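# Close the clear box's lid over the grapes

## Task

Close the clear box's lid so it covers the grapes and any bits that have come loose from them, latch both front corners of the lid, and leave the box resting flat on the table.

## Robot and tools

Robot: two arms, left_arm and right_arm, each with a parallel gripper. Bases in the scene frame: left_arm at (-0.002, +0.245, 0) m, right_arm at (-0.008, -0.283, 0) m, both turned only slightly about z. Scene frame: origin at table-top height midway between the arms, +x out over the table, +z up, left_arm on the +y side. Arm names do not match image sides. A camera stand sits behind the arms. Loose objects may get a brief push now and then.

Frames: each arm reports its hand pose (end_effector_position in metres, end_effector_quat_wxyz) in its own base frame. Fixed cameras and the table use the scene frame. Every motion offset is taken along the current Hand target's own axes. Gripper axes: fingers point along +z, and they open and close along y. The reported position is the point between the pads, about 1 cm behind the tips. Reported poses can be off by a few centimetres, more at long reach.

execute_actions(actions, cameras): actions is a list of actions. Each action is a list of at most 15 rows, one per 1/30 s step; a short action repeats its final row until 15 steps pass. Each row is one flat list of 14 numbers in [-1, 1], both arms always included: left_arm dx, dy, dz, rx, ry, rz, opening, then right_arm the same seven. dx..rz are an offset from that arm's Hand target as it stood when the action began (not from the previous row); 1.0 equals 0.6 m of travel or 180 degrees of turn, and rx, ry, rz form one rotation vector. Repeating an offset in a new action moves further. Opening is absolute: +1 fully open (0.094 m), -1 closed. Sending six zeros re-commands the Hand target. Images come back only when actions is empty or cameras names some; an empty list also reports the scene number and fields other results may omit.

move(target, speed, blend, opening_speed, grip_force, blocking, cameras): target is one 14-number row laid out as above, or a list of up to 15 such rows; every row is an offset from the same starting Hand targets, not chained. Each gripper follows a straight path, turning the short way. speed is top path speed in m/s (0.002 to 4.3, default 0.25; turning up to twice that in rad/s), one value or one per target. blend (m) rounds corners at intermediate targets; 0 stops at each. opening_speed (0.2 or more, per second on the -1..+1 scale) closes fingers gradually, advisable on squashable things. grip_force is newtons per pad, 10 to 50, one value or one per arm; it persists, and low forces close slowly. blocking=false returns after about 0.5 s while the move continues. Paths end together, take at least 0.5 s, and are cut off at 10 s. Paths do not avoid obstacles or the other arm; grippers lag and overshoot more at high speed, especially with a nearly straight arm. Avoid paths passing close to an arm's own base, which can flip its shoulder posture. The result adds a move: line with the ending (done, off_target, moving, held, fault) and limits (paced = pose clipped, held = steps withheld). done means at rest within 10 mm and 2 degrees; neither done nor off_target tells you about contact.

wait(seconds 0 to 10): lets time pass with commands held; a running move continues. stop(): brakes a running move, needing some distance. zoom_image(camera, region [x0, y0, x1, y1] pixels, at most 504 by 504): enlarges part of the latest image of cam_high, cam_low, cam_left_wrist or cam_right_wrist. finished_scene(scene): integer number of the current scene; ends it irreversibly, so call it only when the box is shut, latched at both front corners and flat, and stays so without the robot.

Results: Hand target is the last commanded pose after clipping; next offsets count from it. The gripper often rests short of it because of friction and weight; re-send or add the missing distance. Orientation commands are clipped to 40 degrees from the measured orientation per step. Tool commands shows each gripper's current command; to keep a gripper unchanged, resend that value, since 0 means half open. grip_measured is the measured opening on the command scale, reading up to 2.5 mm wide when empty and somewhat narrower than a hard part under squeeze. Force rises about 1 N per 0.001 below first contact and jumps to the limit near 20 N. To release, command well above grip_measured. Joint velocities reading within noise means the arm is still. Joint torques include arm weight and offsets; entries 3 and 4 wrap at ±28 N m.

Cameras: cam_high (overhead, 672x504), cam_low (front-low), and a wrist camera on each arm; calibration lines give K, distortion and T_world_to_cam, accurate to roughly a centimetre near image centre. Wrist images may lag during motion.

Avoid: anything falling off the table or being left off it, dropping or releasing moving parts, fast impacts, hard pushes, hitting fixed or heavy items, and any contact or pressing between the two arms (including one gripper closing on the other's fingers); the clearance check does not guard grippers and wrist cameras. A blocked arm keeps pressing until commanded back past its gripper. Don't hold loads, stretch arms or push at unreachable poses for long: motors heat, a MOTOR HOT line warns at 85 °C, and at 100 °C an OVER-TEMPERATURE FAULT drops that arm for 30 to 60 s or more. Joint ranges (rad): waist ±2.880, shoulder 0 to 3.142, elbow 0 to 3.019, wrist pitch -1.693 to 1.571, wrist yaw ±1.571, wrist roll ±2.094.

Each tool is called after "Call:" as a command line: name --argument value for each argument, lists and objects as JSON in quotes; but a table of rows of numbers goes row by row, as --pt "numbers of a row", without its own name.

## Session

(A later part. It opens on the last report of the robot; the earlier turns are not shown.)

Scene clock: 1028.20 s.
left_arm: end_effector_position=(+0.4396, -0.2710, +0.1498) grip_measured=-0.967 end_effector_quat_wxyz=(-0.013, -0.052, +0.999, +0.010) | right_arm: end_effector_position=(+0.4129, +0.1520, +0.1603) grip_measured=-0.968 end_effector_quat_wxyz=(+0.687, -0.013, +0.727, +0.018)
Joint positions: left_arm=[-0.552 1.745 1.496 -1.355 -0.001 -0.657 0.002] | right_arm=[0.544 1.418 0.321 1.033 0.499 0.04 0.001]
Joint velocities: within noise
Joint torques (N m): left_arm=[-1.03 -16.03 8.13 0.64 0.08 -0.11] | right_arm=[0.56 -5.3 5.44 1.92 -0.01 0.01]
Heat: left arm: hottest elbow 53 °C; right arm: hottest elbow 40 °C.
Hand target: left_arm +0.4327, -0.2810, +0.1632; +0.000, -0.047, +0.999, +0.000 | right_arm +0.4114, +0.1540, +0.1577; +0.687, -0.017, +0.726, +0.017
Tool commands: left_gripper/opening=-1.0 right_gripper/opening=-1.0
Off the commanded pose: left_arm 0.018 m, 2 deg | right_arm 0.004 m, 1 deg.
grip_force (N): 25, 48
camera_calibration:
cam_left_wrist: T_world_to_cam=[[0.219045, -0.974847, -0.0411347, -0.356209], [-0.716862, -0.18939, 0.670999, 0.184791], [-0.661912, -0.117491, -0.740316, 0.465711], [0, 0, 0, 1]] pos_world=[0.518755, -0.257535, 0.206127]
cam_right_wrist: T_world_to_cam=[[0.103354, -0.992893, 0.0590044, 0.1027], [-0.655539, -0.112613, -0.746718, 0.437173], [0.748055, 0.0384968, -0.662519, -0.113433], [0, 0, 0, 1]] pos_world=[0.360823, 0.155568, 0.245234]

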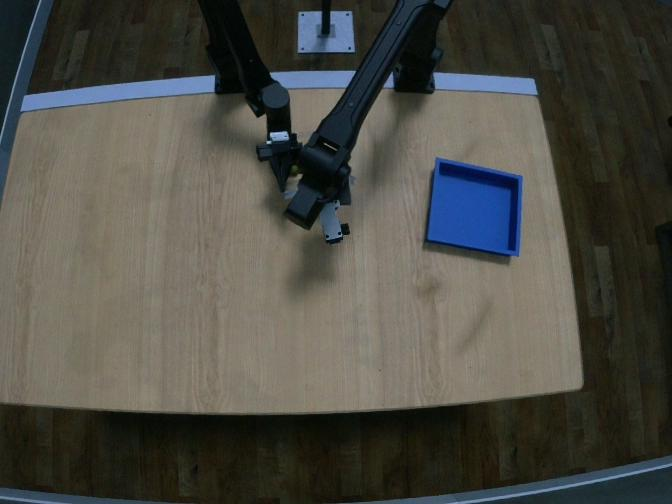

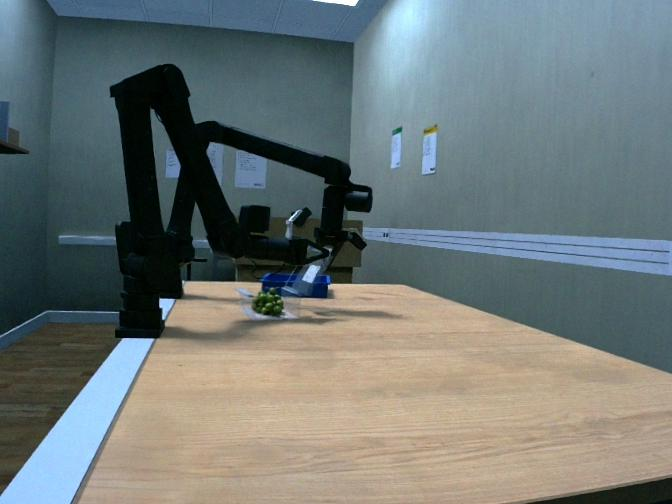

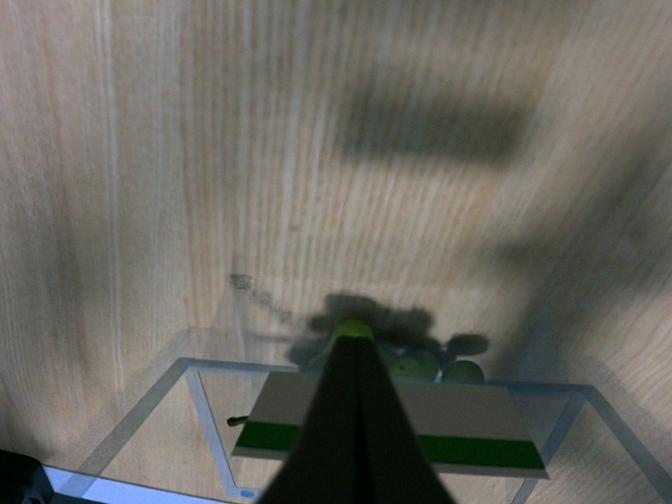

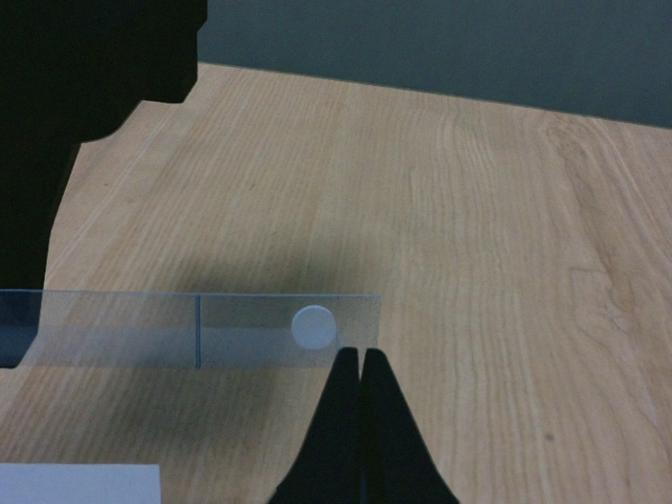

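Call:
move --pt "0 0 0 0 0 0 -1 0 0 0 0 0 0 -0.5" --pt "0 0 0 0 0 0 -1 0 0 -0.0667 0 0 0 -0.5" --speed 0.06 --opening_speed 0.5 --cameras '["cam_left_wrist", "cam_right_wrist", "cam_low"]'

Scene clock: 1057.23 s.
left_arm: end_effector_position=(+0.4379, -0.2737, +0.1498) grip_measured=-0.967 end_effector_quat_wxyz=(-0.013, -0.049, +0.999, +0.010) | right_arm: end_effector_position=(+0.3751, +0.1489, +0.1559) grip_measured=-0.502 end_effector_quat_wxyz=(+0.684, -0.015, +0.729, +0.012)
Joint positions: left_arm=[-0.558 1.745 1.496 -1.355 -0.001 -0.657 0.002] | right_arm=[0.617 1.344 0.234 1.033 0.578 0.039 0.023]
Joint torques (N m): left_arm=[-0.56 -15.97 8.14 0.64 0.08 -0.11] | right_arm=[1.03 -6.3 5.29 1.22 0.02 0.1]
Heat: left arm: hottest elbow 53 °C; right arm: hottest elbow 39 °C.
Hand target: left_arm +0.4328, -0.2808, +0.1631; -0.001, -0.047, +0.999, +0.000 | right_arm +0.3715, +0.1519, +0.1600; +0.687, -0.017, +0.726, +0.016
Off the commanded pose: left_arm 0.016 m, 2 deg | right_arm 0.006 m, 1 deg.
grip_force (N): 25, 48
move: off_target (left_arm)
camera_calibration:
cam_left_wrist: T_world_to_cam=[[0.213488, -0.976079, -0.041148, -0.356321], [-0.717933, -0.185313, 0.670993, 0.184671], [-0.662568, -0.113707, -0.740321, 0.465611], [0, 0, 0, 1]] pos_world=[0.51715, -0.260633, 0.206127]
cam_right_wrist: T_world_to_cam=[[0.0983406, -0.99267, 0.0702532, 0.103876], [-0.660985, -0.117929, -0.741075, 0.410671], [0.743928, 0.0264414, -0.667737, -0.0837263], [0, 0, 0, 1]] pos_world=[0.323518, 0.153759, 0.241133]
Images, in order (width x height): cam_low 672x504, cam_left_wrist 672x504, cam_right_wrist 672x504.

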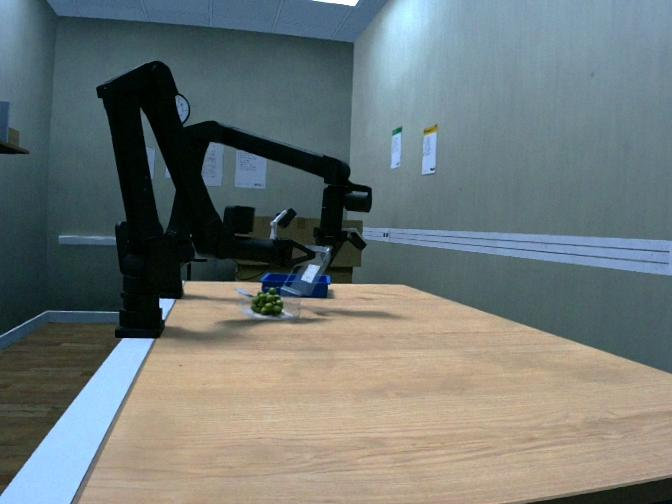

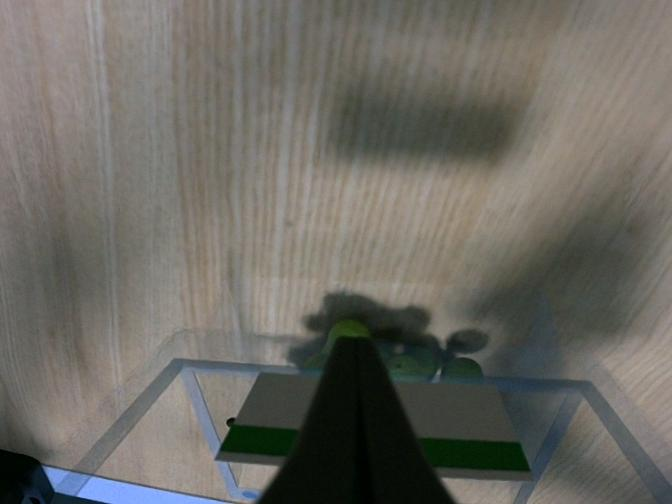

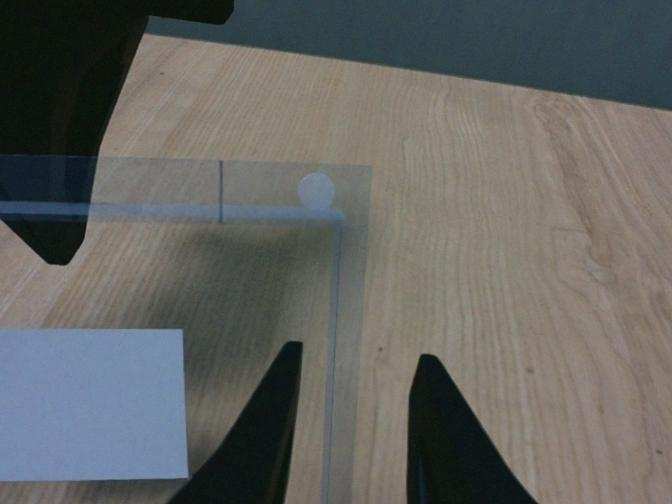

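Call:
move --target '[0,0,0,0,0,0,-1,-0.1259,-0.2142,-0.1364,0,0.25,0,-0.5]' --speed 0.15 --cameras '["cam_left_wrist", "cam_right_wrist", "cam_low"]'

Scene clock: 1086.23 s.
left_arm: end_effector_position=(+0.4379, -0.2737, +0.1498) grip_measured=-0.967 end_effector_quat_wxyz=(-0.013, -0.049, +0.999, +0.010) | right_arm: end_effector_position=(+0.2881, +0.0223, +0.2093) grip_measured=-0.502 end_effector_quat_wxyz=(+0.336, -0.024, +0.942, +0.010)
Joint positions: left_arm=[-0.558 1.745 1.496 -1.355 -0.001 -0.657 0.002] | right_arm=[0.094 0.609 0.605 -0.882 0.025 0.035 0.023]
Joint torques (N m): left_arm=[-0.5 -15.97 8.14 0.64 0.08 -0.11] | right_arm=[-0.73 0.32 15.46 0.7 -0.21 0.02]
Heat: left arm: hottest elbow 52 °C; right arm: hottest elbow 40 °C.
Hand target: left_arm +0.4328, -0.2808, +0.1631; -0.001, -0.047, +0.999, +0.000 | right_arm +0.3003, +0.0199, +0.2400; +0.357, -0.022, +0.934, +0.009
Off the commanded pose: left_arm 0.016 m, 2 deg | right_arm 0.033 m, 3 deg.
grip_force (N): 25, 48
move: off_target (left_arm, right_arm)
camera_calibration:
cam_left_wrist: T_world_to_cam=[[0.213488, -0.976079, -0.041148, -0.356321], [-0.717933, -0.185313, 0.670993, 0.184671], [-0.662568, -0.113707, -0.740321, 0.465611], [0, 0, 0, 1]] pos_world=[0.51715, -0.260633, 0.206127]
cam_right_wrist: T_world_to_cam=[[0.141709, -0.989908, -0.000703272, -0.0147109], [-0.989752, -0.141673, -0.0178941, 0.321758], [0.0176139, 0.00323182, -0.99984, 0.29929], [0, 0, 0, 1]] pos_world=[0.315273, 0.0300549, 0.30499]
Images, in order (width x height): cam_low 672x504, cam_left_wrist 672x504, cam_right_wrist 672x504.

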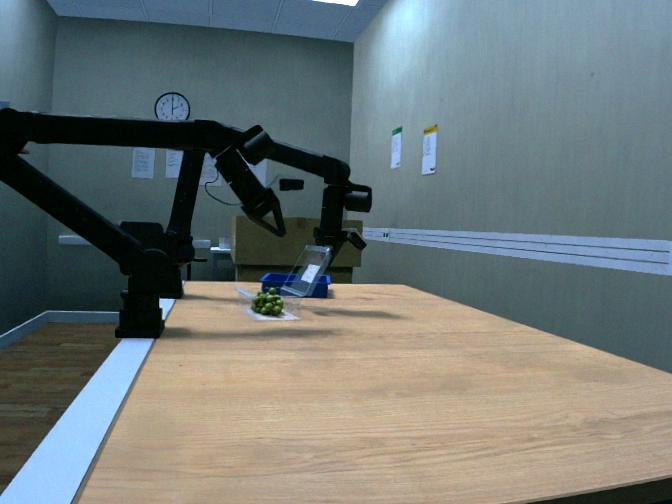

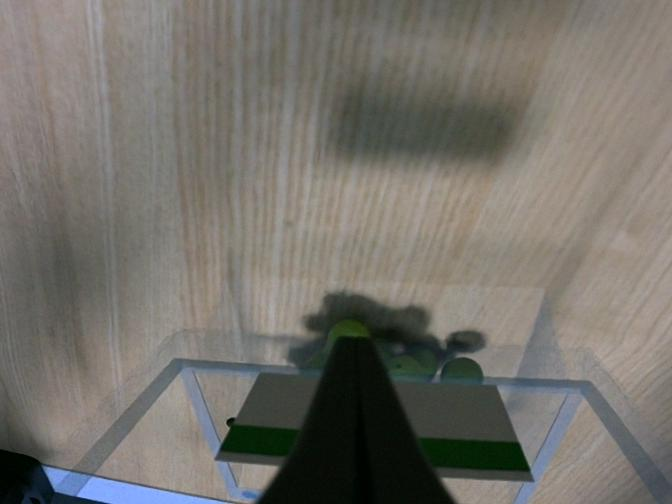

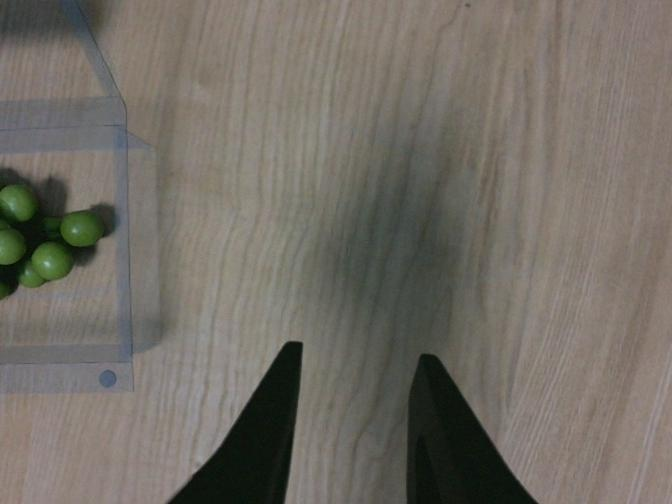

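Call:
move --pt "0.0373 0.0033 -0.0158 0 0 0 -1 0 0 0 0 0 0 -0.5" --pt "0.0772 0.0003 -0.0332 0 0 0 -1 0 0 0 0 0 0 -0.5" --pt "0.1192 -0.0027 -0.0365 0 0 0 -1 0 0 0 0 0 0 -0.5" --speed 0.05 --blend 0.01 --cameras '["cam_left_wrist", "cam_right_wrist", "cam_low"]'

Scene clock: 1143.97 s.
left_arm: end_effector_position=(+0.3686, -0.2860, +0.1729) grip_measured=-0.967 end_effector_quat_wxyz=(-0.007, -0.048, +0.999, +0.007) | right_arm: end_effector_position=(+0.2880, +0.0224, +0.2093) grip_measured=-0.502 end_effector_quat_wxyz=(+0.336, -0.024, +0.942, +0.010)
Joint positions: left_arm=[-0.659 1.597 1.368 -1.362 -0.001 -0.755 0.002] | right_arm=[0.094 0.609 0.605 -0.882 0.025 0.034 0.023]
Joint torques (N m): left_arm=[-0.79 -13.8 8.49 0.03 0.06 -0.09] | right_arm=[-0.85 0.32 15.56 0.79 -0.21 0.03]
Heat: left arm: hottest elbow 52 °C; right arm: hottest elbow 47 °C.
Hand target: left_arm +0.3617, -0.2893, +0.1851; +0.000, -0.047, +0.999, +0.000 | right_arm +0.3002, +0.0199, +0.2399; +0.357, -0.022, +0.934, +0.009
Off the commanded pose: left_arm 0.014 m, 1 deg | right_arm 0.033 m, 3 deg.
grip_force (N): 25, 48
move: off_target (left_arm, right_arm)
camera_calibration:
cam_left_wrist: T_world_to_cam=[[0.211281, -0.976855, -0.0333705, -0.353311], [-0.7262, -0.179736, 0.663572, 0.123038], [-0.654212, -0.115967, -0.747368, 0.4328], [0, 0, 0, 1]] pos_world=[0.447141, -0.272829, 0.230026]
cam_right_wrist: T_world_to_cam=[[0.142505, -0.989794, -0.000540778, -0.0149013], [-0.989643, -0.142474, -0.0175638, 0.321561], [0.0173075, 0.00303811, -0.999846, 0.299296], [0, 0, 0, 1]] pos_world=[0.315174, 0.0301555, 0.30489]
Images, in order (width x height): cam_low 672x504, cam_left_wrist 672x504, cam_right_wrist 672x504.

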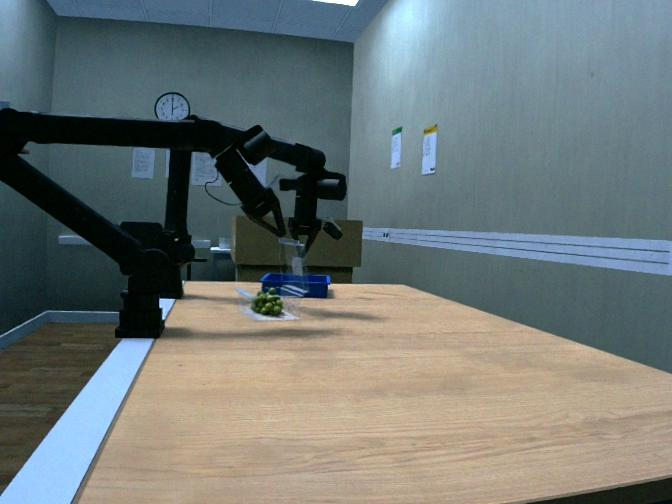

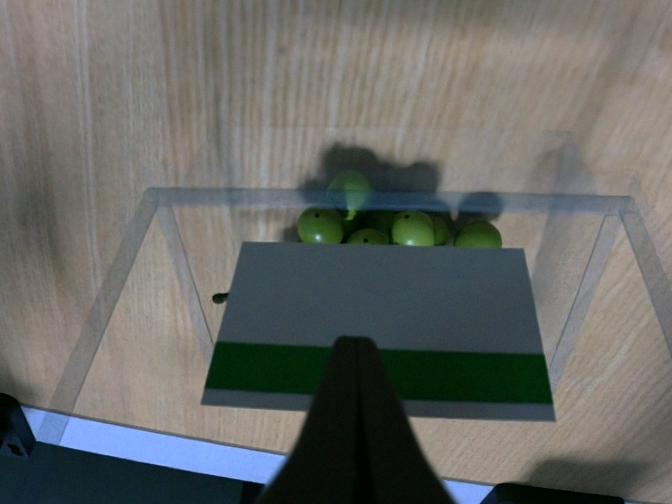

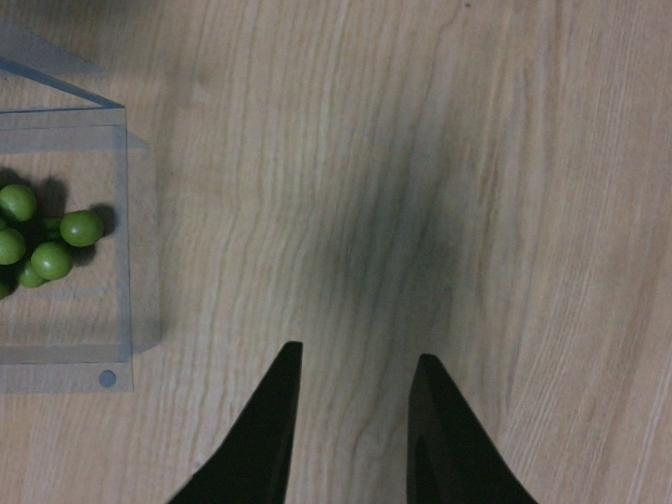

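Call:
move --pt "0.0413 -0.0027 0.0147 0 0 0 -1 0 0 0 0 0 0 -0.5" --pt "0.0793 -0.0057 0.0397 0 0 0 -1 0 0 0 0 0 0 -0.5" --pt "0.1112 -0.008 0.0705 0 0 0 -1 0 0 0 0 0 0 -0.5" --speed 0.05 --blend 0.01 --cameras '["cam_left_wrist", "cam_right_wrist", "cam_low"]'

Scene clock: 1155.07 s.
left_arm: end_effector_position=(+0.2987, -0.2941, +0.1326) grip_measured=-0.967 end_effector_quat_wxyz=(-0.012, -0.048, +0.999, +0.014) | right_arm: end_effector_position=(+0.2880, +0.0224, +0.2093) grip_measured=-0.502 end_effector_quat_wxyz=(+0.336, -0.024, +0.942, +0.010)
Joint positions: left_arm=[-0.777 1.518 1.166 -1.255 0 -0.874 0.002] | right_arm=[0.094 0.609 0.605 -0.882 0.025 0.034 0.023]
Joint torques (N m): left_arm=[-0.21 -11.52 8.13 0.68 0.05 -0.15] | right_arm=[-0.85 0.21 15.47 0.79 -0.21 0.03]
Heat: left arm: hottest elbow 52 °C; right arm: hottest elbow 48 °C.
Hand target: left_arm +0.2957, -0.3004, +0.1428; -0.001, -0.047, +0.999, +0.000 | right_arm +0.3002, +0.0199, +0.2399; +0.357, -0.022, +0.934, +0.009
Off the commanded pose: left_arm 0.012 m, 2 deg | right_arm 0.033 m, 3 deg.
grip_force (N): 25, 48
move: off_target (left_arm, right_arm)
camera_calibration:
cam_left_wrist: T_world_to_cam=[[0.211607, -0.976164, -0.0482342, -0.345782], [-0.719129, -0.18893, 0.668699, 0.0921866], [-0.661873, -0.106815, -0.741967, 0.360316], [0, 0, 0, 1]] pos_world=[0.377947, -0.281636, 0.189019]
cam_right_wrist: T_world_to_cam=[[0.142505, -0.989794, -0.000540778, -0.0149013], [-0.989643, -0.142474, -0.0175638, 0.321561], [0.0173075, 0.00303811, -0.999846, 0.299296], [0, 0, 0, 1]] pos_world=[0.315174, 0.0301555, 0.30489]
Images, in order (width x height): cam_low 672x504, cam_left_wrist 672x504, cam_right_wrist 672x504.

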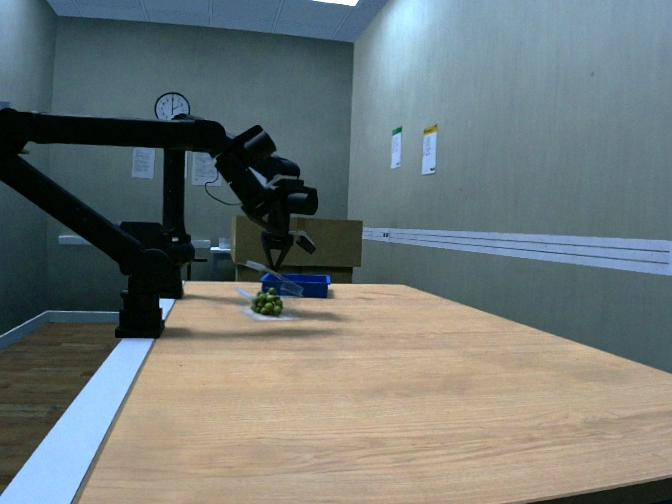

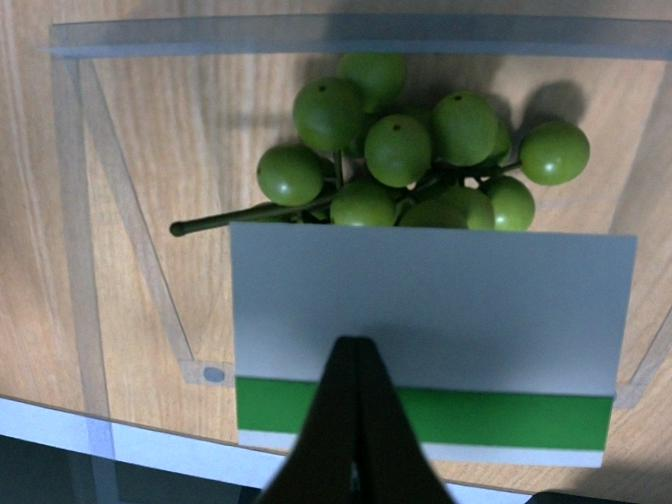

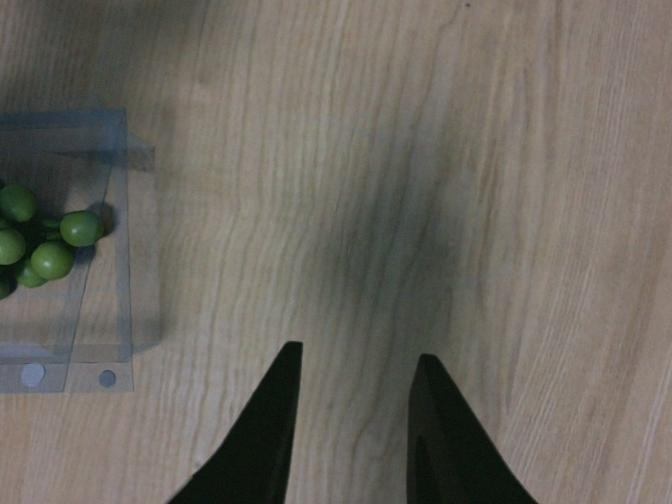

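Call:
zoom_image --camera "cam_left_wrist" --region '[40, 130, 290, 400]'

Call:
zoom_image --camera "cam_low" --region '[225, 250, 345, 330]'

Scaled by 1.867.

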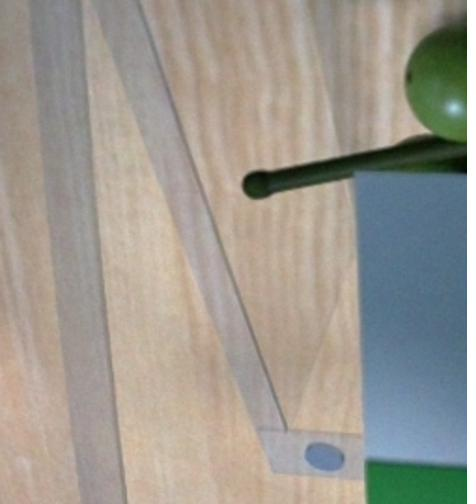

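Scaled by 4.200.

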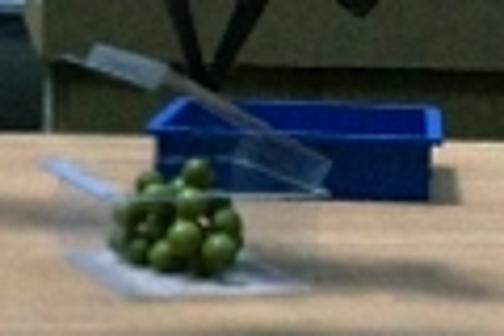

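Call:
move --pt "0.0237 -0.0017 0.0348 0 0 0 -1 0 0 0 0 0 0 -0.5" --pt "0.0377 -0.0027 0.0747 0 0 0 -1 0 0 0 0 0 0 -0.5" --speed 0.05 --blend 0.01 --cameras '["cam_left_wrist", "cam_right_wrist", "cam_low"]'

Scene clock: 1175.40 s.
left_arm: end_effector_position=(+0.2787, -0.2976, +0.0996) grip_measured=-0.967 end_effector_quat_wxyz=(-0.005, -0.051, +0.999, +0.006) | right_arm: end_effector_position=(+0.2880, +0.0224, +0.2093) grip_measured=-0.502 end_effector_quat_wxyz=(+0.336, -0.024, +0.942, +0.010)
Joint positions: left_arm=[-0.817 1.511 1.065 -1.14 0 -0.919 0.002] | right_arm=[0.094 0.609 0.605 -0.882 0.025 0.034 0.023]
Joint torques (N m): left_arm=[-0.79 -10.23 7.12 1.25 0.05 -0.11] | right_arm=[-0.85 0.26 15.53 0.81 -0.21 0.01]
Heat: left arm: hottest elbow 53 °C; right arm: hottest elbow 50 °C.
Hand target: left_arm +0.2733, -0.3041, +0.0980; -0.001, -0.048, +0.999, +0.000 | right_arm +0.3002, +0.0199, +0.2399; +0.357, -0.022, +0.934, +0.009
Off the commanded pose: left_arm 0.009 m, 1 deg | right_arm 0.033 m, 3 deg.
grip_force (N): 25, 48
move: off_target (right_arm)
camera_calibration:
cam_left_wrist: T_world_to_cam=[[0.217343, -0.975591, -0.0313649, -0.349554], [-0.728363, -0.183489, 0.660166, 0.104176], [-0.649807, -0.120637, -0.750465, 0.315621], [0, 0, 0, 1]] pos_world=[0.356944, -0.283831, 0.157125]
cam_right_wrist: T_world_to_cam=[[0.142505, -0.989794, -0.000540778, -0.0149013], [-0.989643, -0.142474, -0.0175638, 0.321561], [0.0173075, 0.00303811, -0.999846, 0.299296], [0, 0, 0, 1]] pos_world=[0.315174, 0.0301555, 0.30489]
Images, in order (width x height): cam_low 672x504, cam_left_wrist 672x504, cam_right_wrist 672x504.

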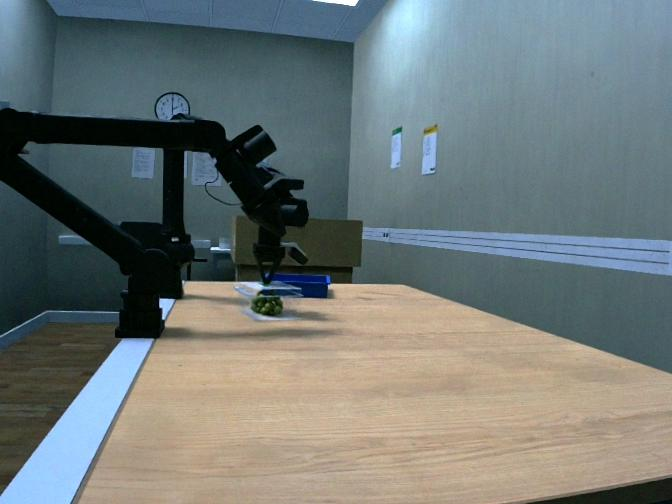

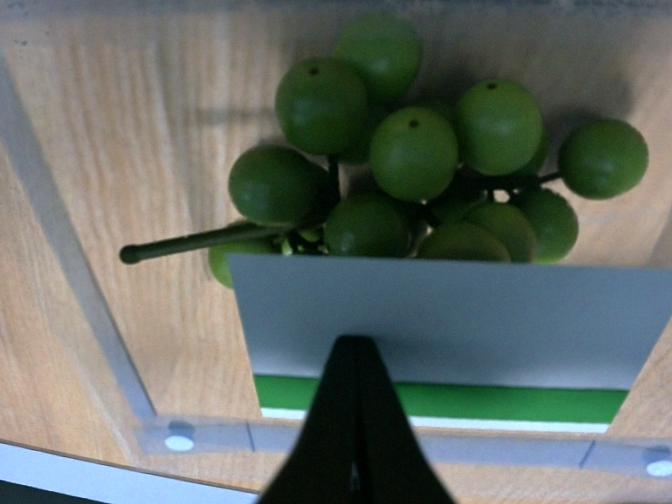

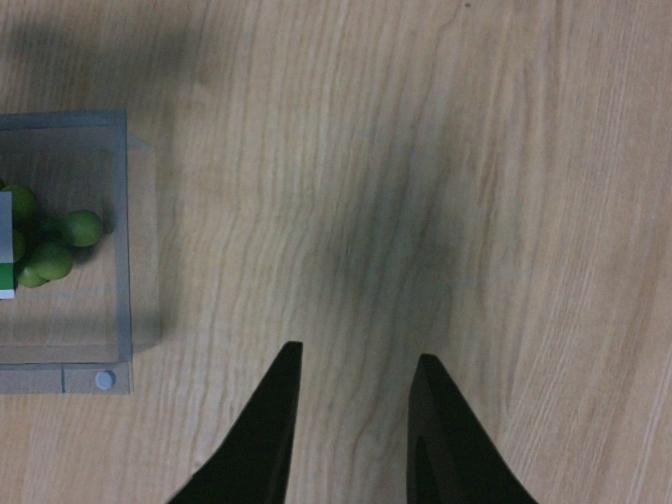

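Call:
zoom_image --camera "cam_low" --region '[215, 255, 335, 335]'

Scaled by 4.200.

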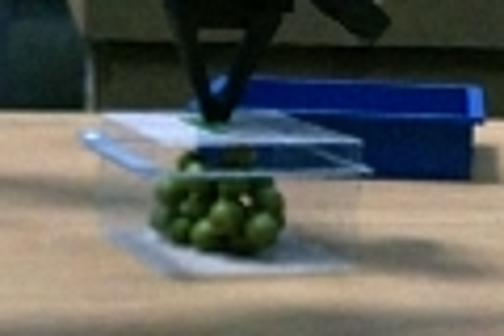

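Call:
move --pt "0 0 -0.1 0 0 0 -1 0 0 0 0 0 0 -0.5" --pt "0.0815 0.0885 -0.1117 0 0 0.4856 -1 0 0 0 0 0 0 -0.5" --speed 0.12 --blend 0.02 --cameras '["cam_left_wrist", "cam_right_wrist", "cam_low"]'

Scene clock: 1248.07 s.
left_arm: end_effector_position=(+0.2257, -0.2546, +0.1582) grip_measured=-0.967 end_effector_quat_wxyz=(-0.007, +0.645, +0.764, +0.001) | right_arm: end_effector_position=(+0.2880, +0.0224, +0.2093) grip_measured=-0.502 end_effector_quat_wxyz=(+0.336, -0.024, +0.942, +0.010)
Joint positions: left_arm=[-0.844 1.276 0.993 -1.302 0 0.558 0.002] | right_arm=[0.094 0.609 0.605 -0.882 0.025 0.034 0.023]
Joint torques (N m): left_arm=[-0.5 -8.7 8.38 0.02 0.11 0.17] | right_arm=[-0.85 0.26 15.53 0.83 -0.21 0.01]
Heat: left arm: hottest elbow 51 °C; right arm: hottest elbow 53 °C.
Hand target: left_arm +0.2196, -0.2559, +0.1650; +0.000, +0.656, +0.755, +0.000 | right_arm +0.3002, +0.0199, +0.2399; +0.357, -0.022, +0.934, +0.009
Off the commanded pose: left_arm 0.009 m, 2 deg | right_arm 0.033 m, 3 deg.
grip_force (N): 25, 48
move: off_target (right_arm)
camera_calibration:
cam_left_wrist: T_world_to_cam=[[-0.959565, -0.281224, -0.0121666, 0.145057], [-0.218087, 0.715418, 0.663788, 0.147873], [-0.177969, 0.639601, -0.747822, 0.416991], [0, 0, 0, 1]] pos_world=[0.245652, -0.331706, 0.215443]
cam_right_wrist: T_world_to_cam=[[0.142505, -0.989794, -0.000540778, -0.0149013], [-0.989643, -0.142474, -0.0175638, 0.321561], [0.0173075, 0.00303811, -0.999846, 0.299296], [0, 0, 0, 1]] pos_world=[0.315174, 0.0301555, 0.30489]
Images, in order (width x height): cam_low 672x504, cam_left_wrist 672x504, cam_right_wrist 672x504.

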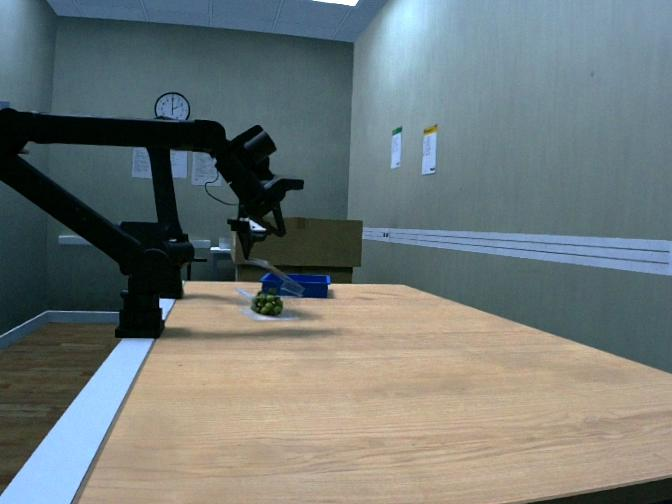

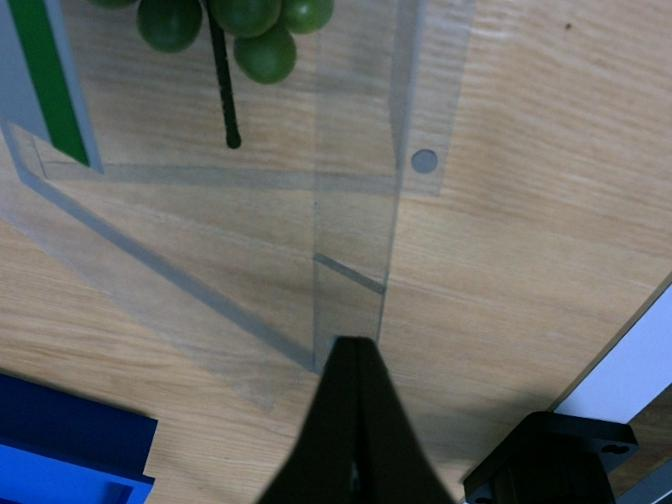

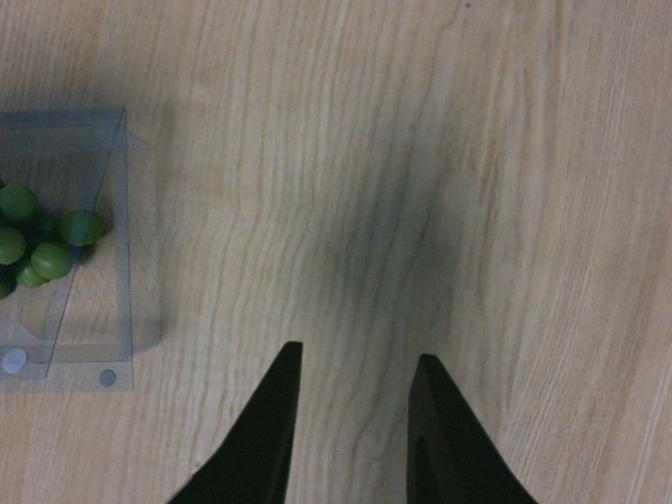

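Call:
zoom_image --camera "cam_left_wrist" --region '[0, 0, 504, 504]'

Call:
zoom_image --camera "cam_low" --region '[215, 245, 335, 335]'

Call:
zoom_image --camera "cam_high" --region '[240, 80, 420, 260]'

Scaled by 1.000.

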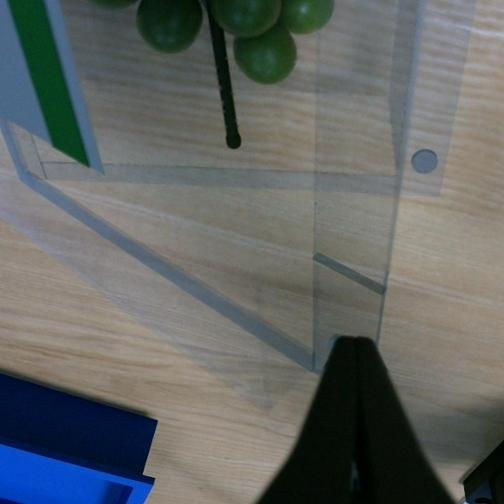

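Scaled by 4.200.

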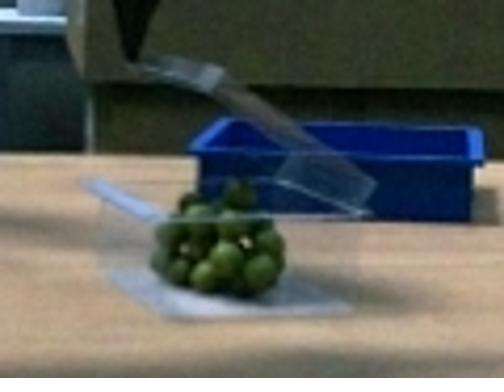

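This scene's latest camera images include none from cam_high. They are from: cam_low, cam_left_wrist, cam_right_wrist. cam_high's image comes with the result of a call that names it in "cameras".

Call:
move --pt "-0.0052 -0.0103 0.0428 0 0 0 -1 0 0 0 0 0 0 -0.5" --pt "-0.0055 -0.025 0.0763 0 0 0 -1 0 0 0 0 0 0 -0.5" --speed 0.05 --blend 0.01 --cameras '["cam_left_wrist", "cam_right_wrist", "cam_low"]'

Scene clock: 1368.20 s.
left_arm: end_effector_position=(+0.2076, -0.2558, +0.1215) grip_measured=-0.967 end_effector_quat_wxyz=(-0.002, +0.655, +0.756, +0.001) | right_arm: end_effector_position=(+0.2880, +0.0224, +0.2093) grip_measured=-0.502 end_effector_quat_wxyz=(+0.336, -0.024, +0.942, +0.010)
Joint positions: left_arm=[-0.888 1.275 0.891 -1.191 0 0.54 0.002] | right_arm=[0.094 0.609 0.605 -0.882 0.025 0.034 0.023]
Joint torques (N m): left_arm=[-0.44 -6.36 8.13 0.84 0.12 -0.08] | right_arm=[-0.91 0.15 15.51 0.79 -0.2 0.03]
Heat: left arm: hottest elbow 54 °C; right arm: hottest elbow 54 °C.
Hand target: left_arm +0.2051, -0.2613, +0.1194; +0.000, +0.656, +0.755, +0.000 | right_arm +0.3002, +0.0199, +0.2399; +0.357, -0.022, +0.934, +0.009
Off the commanded pose: left_arm 0.006 m, 0 deg | right_arm 0.033 m, 3 deg.
grip_force (N): 25, 48
move: off_target (right_arm)
camera_calibration:
cam_left_wrist: T_world_to_cam=[[-0.966259, -0.257083, -0.0158771, 0.134998], [-0.20369, 0.724939, 0.658007, 0.169355], [-0.157653, 0.639039, -0.752844, 0.383251], [0, 0, 0, 1]] pos_world=[0.225359, -0.332979, 0.179235]
cam_right_wrist: T_world_to_cam=[[0.142505, -0.989794, -0.000540778, -0.0149013], [-0.989643, -0.142474, -0.0175638, 0.321561], [0.0173075, 0.00303811, -0.999846, 0.299296], [0, 0, 0, 1]] pos_world=[0.315174, 0.0301555, 0.30489]
Images, in order (width x height): cam_low 672x504, cam_left_wrist 672x504, cam_right_wrist 672x504.

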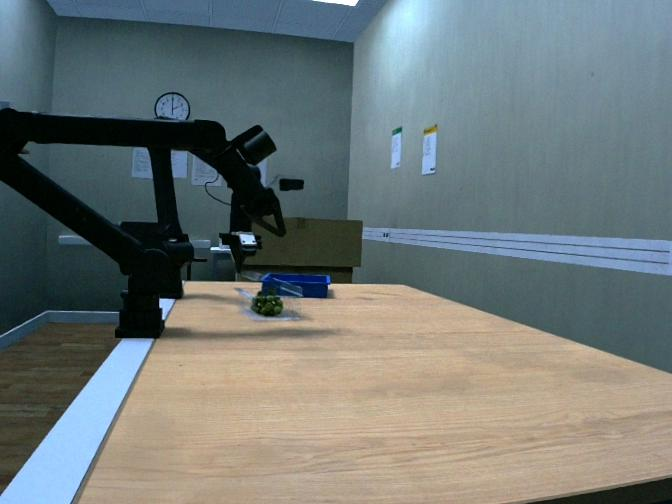

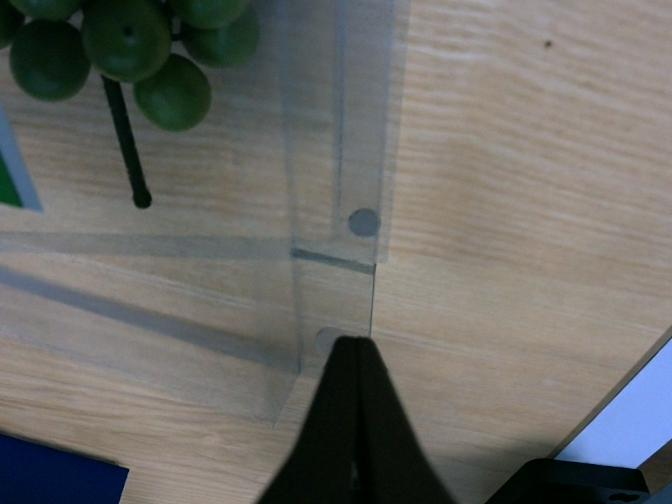

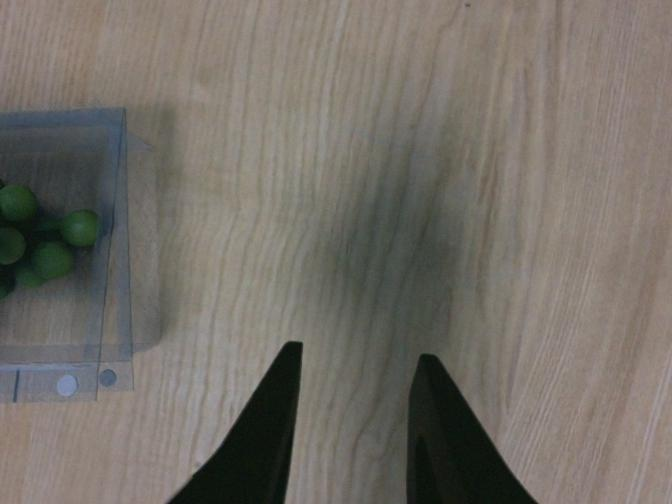

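Call:
move --target '[-0.010,0.0008,0.024,0,0,0,-1,0,0,0,0,0,0,-0.5]' --speed 0.04 --cameras '["cam_left_wrist", "cam_right_wrist"]'

Scene clock: 1379.50 s.
left_arm: end_effector_position=(+0.2090, -0.2617, +0.1086) grip_measured=-0.967 end_effector_quat_wxyz=(+0.000, +0.655, +0.756, +0.000) | right_arm: end_effector_position=(+0.2880, +0.0224, +0.2093) grip_measured=-0.502 end_effector_quat_wxyz=(+0.336, -0.024, +0.942, +0.010)
Joint positions: left_arm=[-0.896 1.302 0.878 -1.147 0 0.532 0.002] | right_arm=[0.094 0.609 0.605 -0.882 0.025 0.034 0.023]
Joint torques (N m): left_arm=[-0.5 -6.12 8.02 0.87 0.12 -0.09] | right_arm=[-0.79 0.26 15.5 0.76 -0.21 0.02]
Heat: left arm: hottest elbow 53 °C; right arm: hottest elbow 55 °C.
Hand target: left_arm +0.2065, -0.2673, +0.1049; +0.000, +0.656, +0.755, +0.000 | right_arm +0.3002, +0.0199, +0.2399; +0.357, -0.022, +0.934, +0.009
Off the commanded pose: left_arm 0.007 m, 0 deg | right_arm 0.033 m, 3 deg.
grip_force (N): 25, 48
move: off_target (right_arm)
camera_calibration:
cam_left_wrist: T_world_to_cam=[[-0.9662, -0.257171, -0.0179314, 0.134791], [-0.205759, 0.727398, 0.654641, 0.18382], [-0.155311, 0.636203, -0.755727, 0.376657], [0, 0, 0, 1]] pos_world=[0.226557, -0.338677, 0.166731]
cam_right_wrist: T_world_to_cam=[[0.142505, -0.989794, -0.000540778, -0.0149013], [-0.989643, -0.142474, -0.0175638, 0.321561], [0.0173075, 0.00303811, -0.999846, 0.299296], [0, 0, 0, 1]] pos_world=[0.315174, 0.0301555, 0.30489]
Images, in order (width x height): cam_left_wrist 672x504, cam_right_wrist 672x504.

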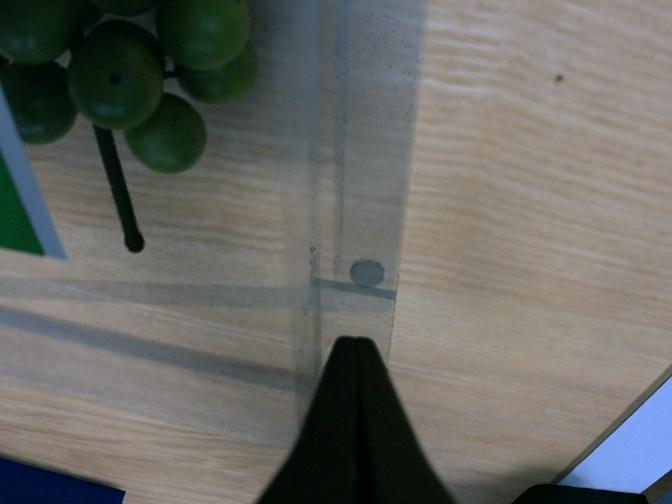

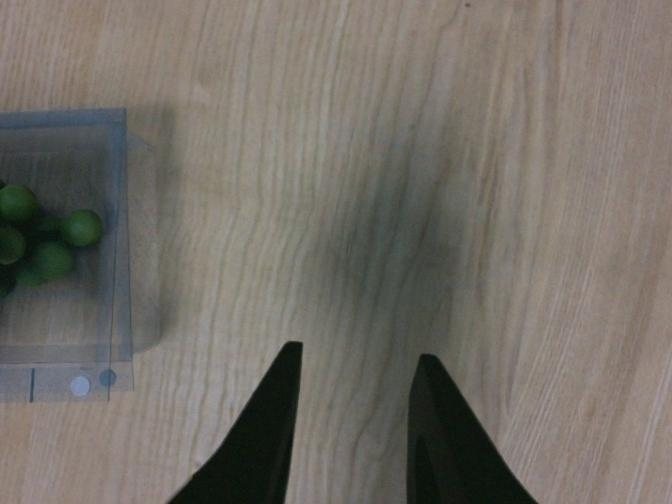

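Call:
move --target '[0.0005,-0.0055,0.0445,0,0,0,-1,0,0,0,0,0,0,-0.5]' --speed 0.04 --cameras '["cam_left_wrist", "cam_right_wrist", "cam_low"]'

Scene clock: 1390.03 s.
left_arm: end_effector_position=(+0.2060, -0.2622, +0.0840) grip_measured=-0.967 end_effector_quat_wxyz=(+0.001, +0.655, +0.756, +0.000) | right_arm: end_effector_position=(+0.2880, +0.0224, +0.2093) grip_measured=-0.502 end_effector_quat_wxyz=(+0.336, -0.024, +0.942, +0.010)
Joint positions: left_arm=[-0.904 1.33 0.832 -1.071 0 0.524 0.002] | right_arm=[0.094 0.609 0.605 -0.882 0.025 0.034 0.023]
Joint torques (N m): left_arm=[-0.15 -5.71 7.39 1.16 0.11 -0.14] | right_arm=[-1.03 0.15 15.47 0.77 -0.2 0.02]
Heat: left arm: hottest elbow 52 °C; right arm: hottest elbow 55 °C.
Hand target: left_arm +0.2031, -0.2672, +0.0782; -0.001, +0.656, +0.755, +0.000 | right_arm +0.3002, +0.0199, +0.2399; +0.357, -0.022, +0.934, +0.009
Off the commanded pose: left_arm 0.008 m, 0 deg | right_arm 0.033 m, 3 deg.
grip_force (N): 25, 48
move: off_target (right_arm)
camera_calibration:
cam_left_wrist: T_world_to_cam=[[-0.966191, -0.257177, -0.01831, 0.131278], [-0.206172, 0.72802, 0.65382, 0.200005], [-0.154818, 0.63549, -0.756429, 0.357725], [0, 0, 0, 1]] pos_world=[0.223457, -0.339176, 0.14223]
cam_right_wrist: T_world_to_cam=[[0.142505, -0.989794, -0.000540778, -0.0149013], [-0.989643, -0.142474, -0.0175638, 0.321561], [0.0173075, 0.00303811, -0.999846, 0.299296], [0, 0, 0, 1]] pos_world=[0.315174, 0.0301555, 0.30489]
Images, in order (width x height): cam_low 672x504, cam_left_wrist 672x504, cam_right_wrist 672x504.

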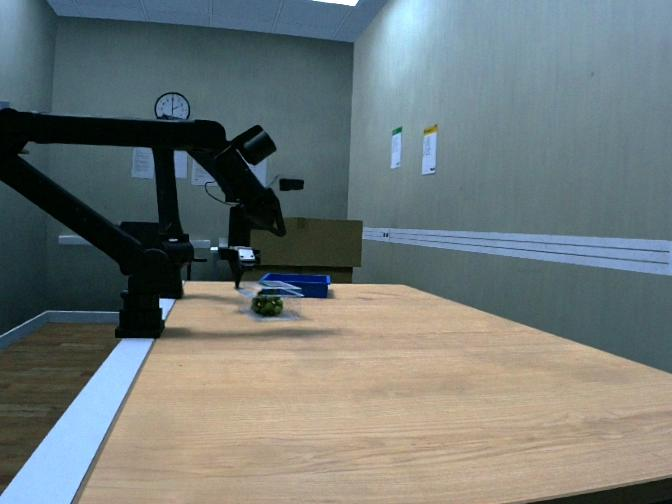

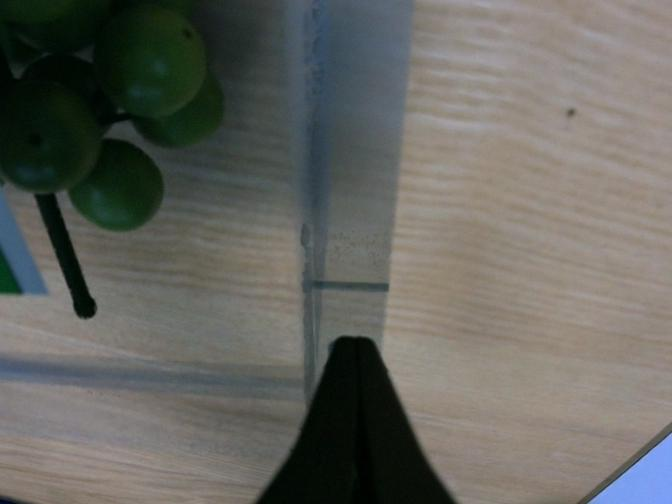

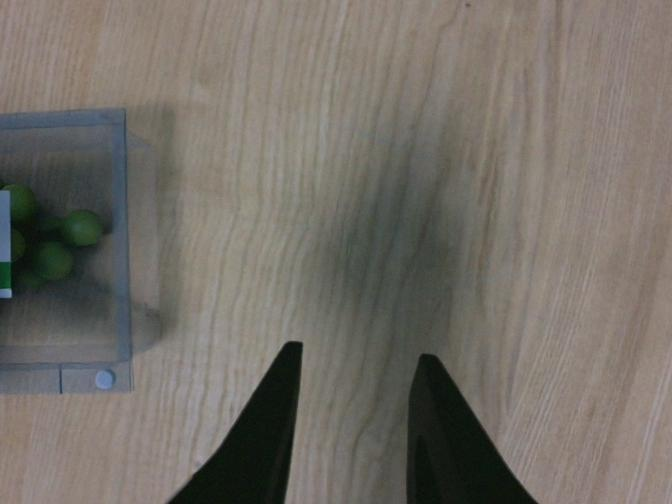

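Call:
move --pt "0.0162 -0.0062 0.0329 0.0095 0.0163 0 -1 0 0 0 0 0 0 -0.5" --pt "0.0324 -0.0124 0.0658 0.019 0.0326 0 -1 0 0 0 0 0 0 -0.5" --speed 0.04 --blend 0.01 --cameras '["cam_left_wrist", "cam_right_wrist", "cam_low"]'

Scene clock: 1403.93 s.
left_arm: end_effector_position=(+0.2050, -0.2610, +0.0788) grip_measured=-0.967 end_effector_quat_wxyz=(-0.006, +0.655, +0.756, +0.001) | right_arm: end_effector_position=(+0.2880, +0.0224, +0.2093) grip_measured=-0.502 end_effector_quat_wxyz=(+0.336, -0.024, +0.942, +0.010)
Joint positions: left_arm=[-0.904 1.344 0.829 -1.069 0 0.524 0.002] | right_arm=[0.094 0.609 0.605 -0.882 0.025 0.034 0.023]
Joint torques (N m): left_arm=[0.32 -1.55 4.67 0.95 0.11 0.01] | right_arm=[-0.85 0.15 15.53 0.77 -0.21 0.02]
Heat: left arm: hottest elbow 51 °C; right arm: hottest elbow 55 °C.
Hand target: left_arm +0.1931, -0.2490, +0.0388; -0.059, +0.655, +0.754, +0.011 | right_arm +0.3002, +0.0199, +0.2399; +0.357, -0.022, +0.934, +0.009
Off the commanded pose: left_arm 0.044 m, 6 deg | right_arm 0.033 m, 3 deg.
grip_force (N): 25, 48
move: off_target (left_arm, right_arm)
camera_calibration:
cam_left_wrist: T_world_to_cam=[[-0.966236, -0.257348, -0.0126164, 0.130113], [-0.200552, 0.720443, 0.663883, 0.198348], [-0.161759, 0.643998, -0.74773, 0.355852], [0, 0, 0, 1]] pos_world=[0.223062, -0.338583, 0.136043]
cam_right_wrist: T_world_to_cam=[[0.142505, -0.989794, -0.000540778, -0.0149013], [-0.989643, -0.142474, -0.0175638, 0.321561], [0.0173075, 0.00303811, -0.999846, 0.299296], [0, 0, 0, 1]] pos_world=[0.315174, 0.0301555, 0.30489]
Images, in order (width x height): cam_low 672x504, cam_left_wrist 672x504, cam_right_wrist 672x504.

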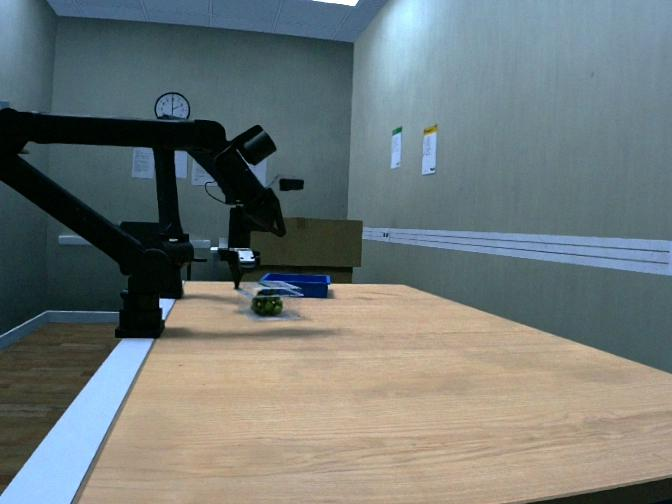

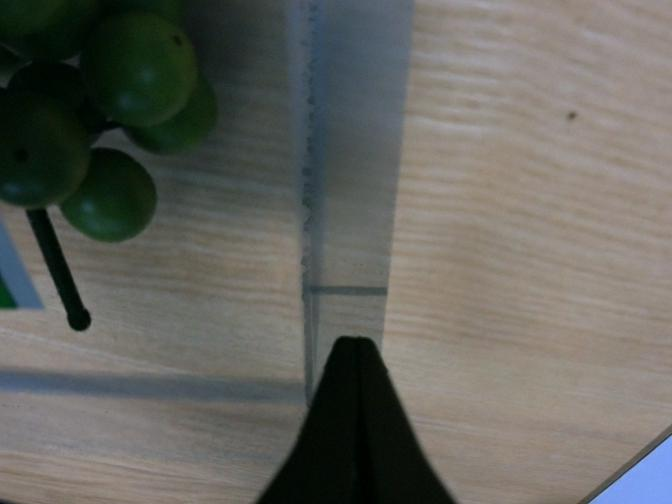

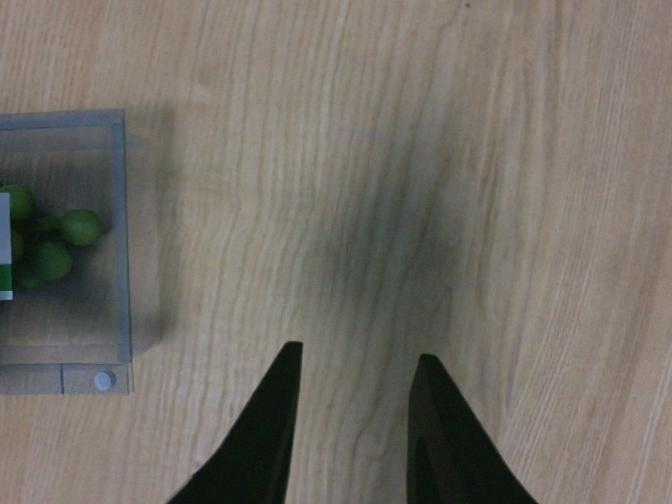

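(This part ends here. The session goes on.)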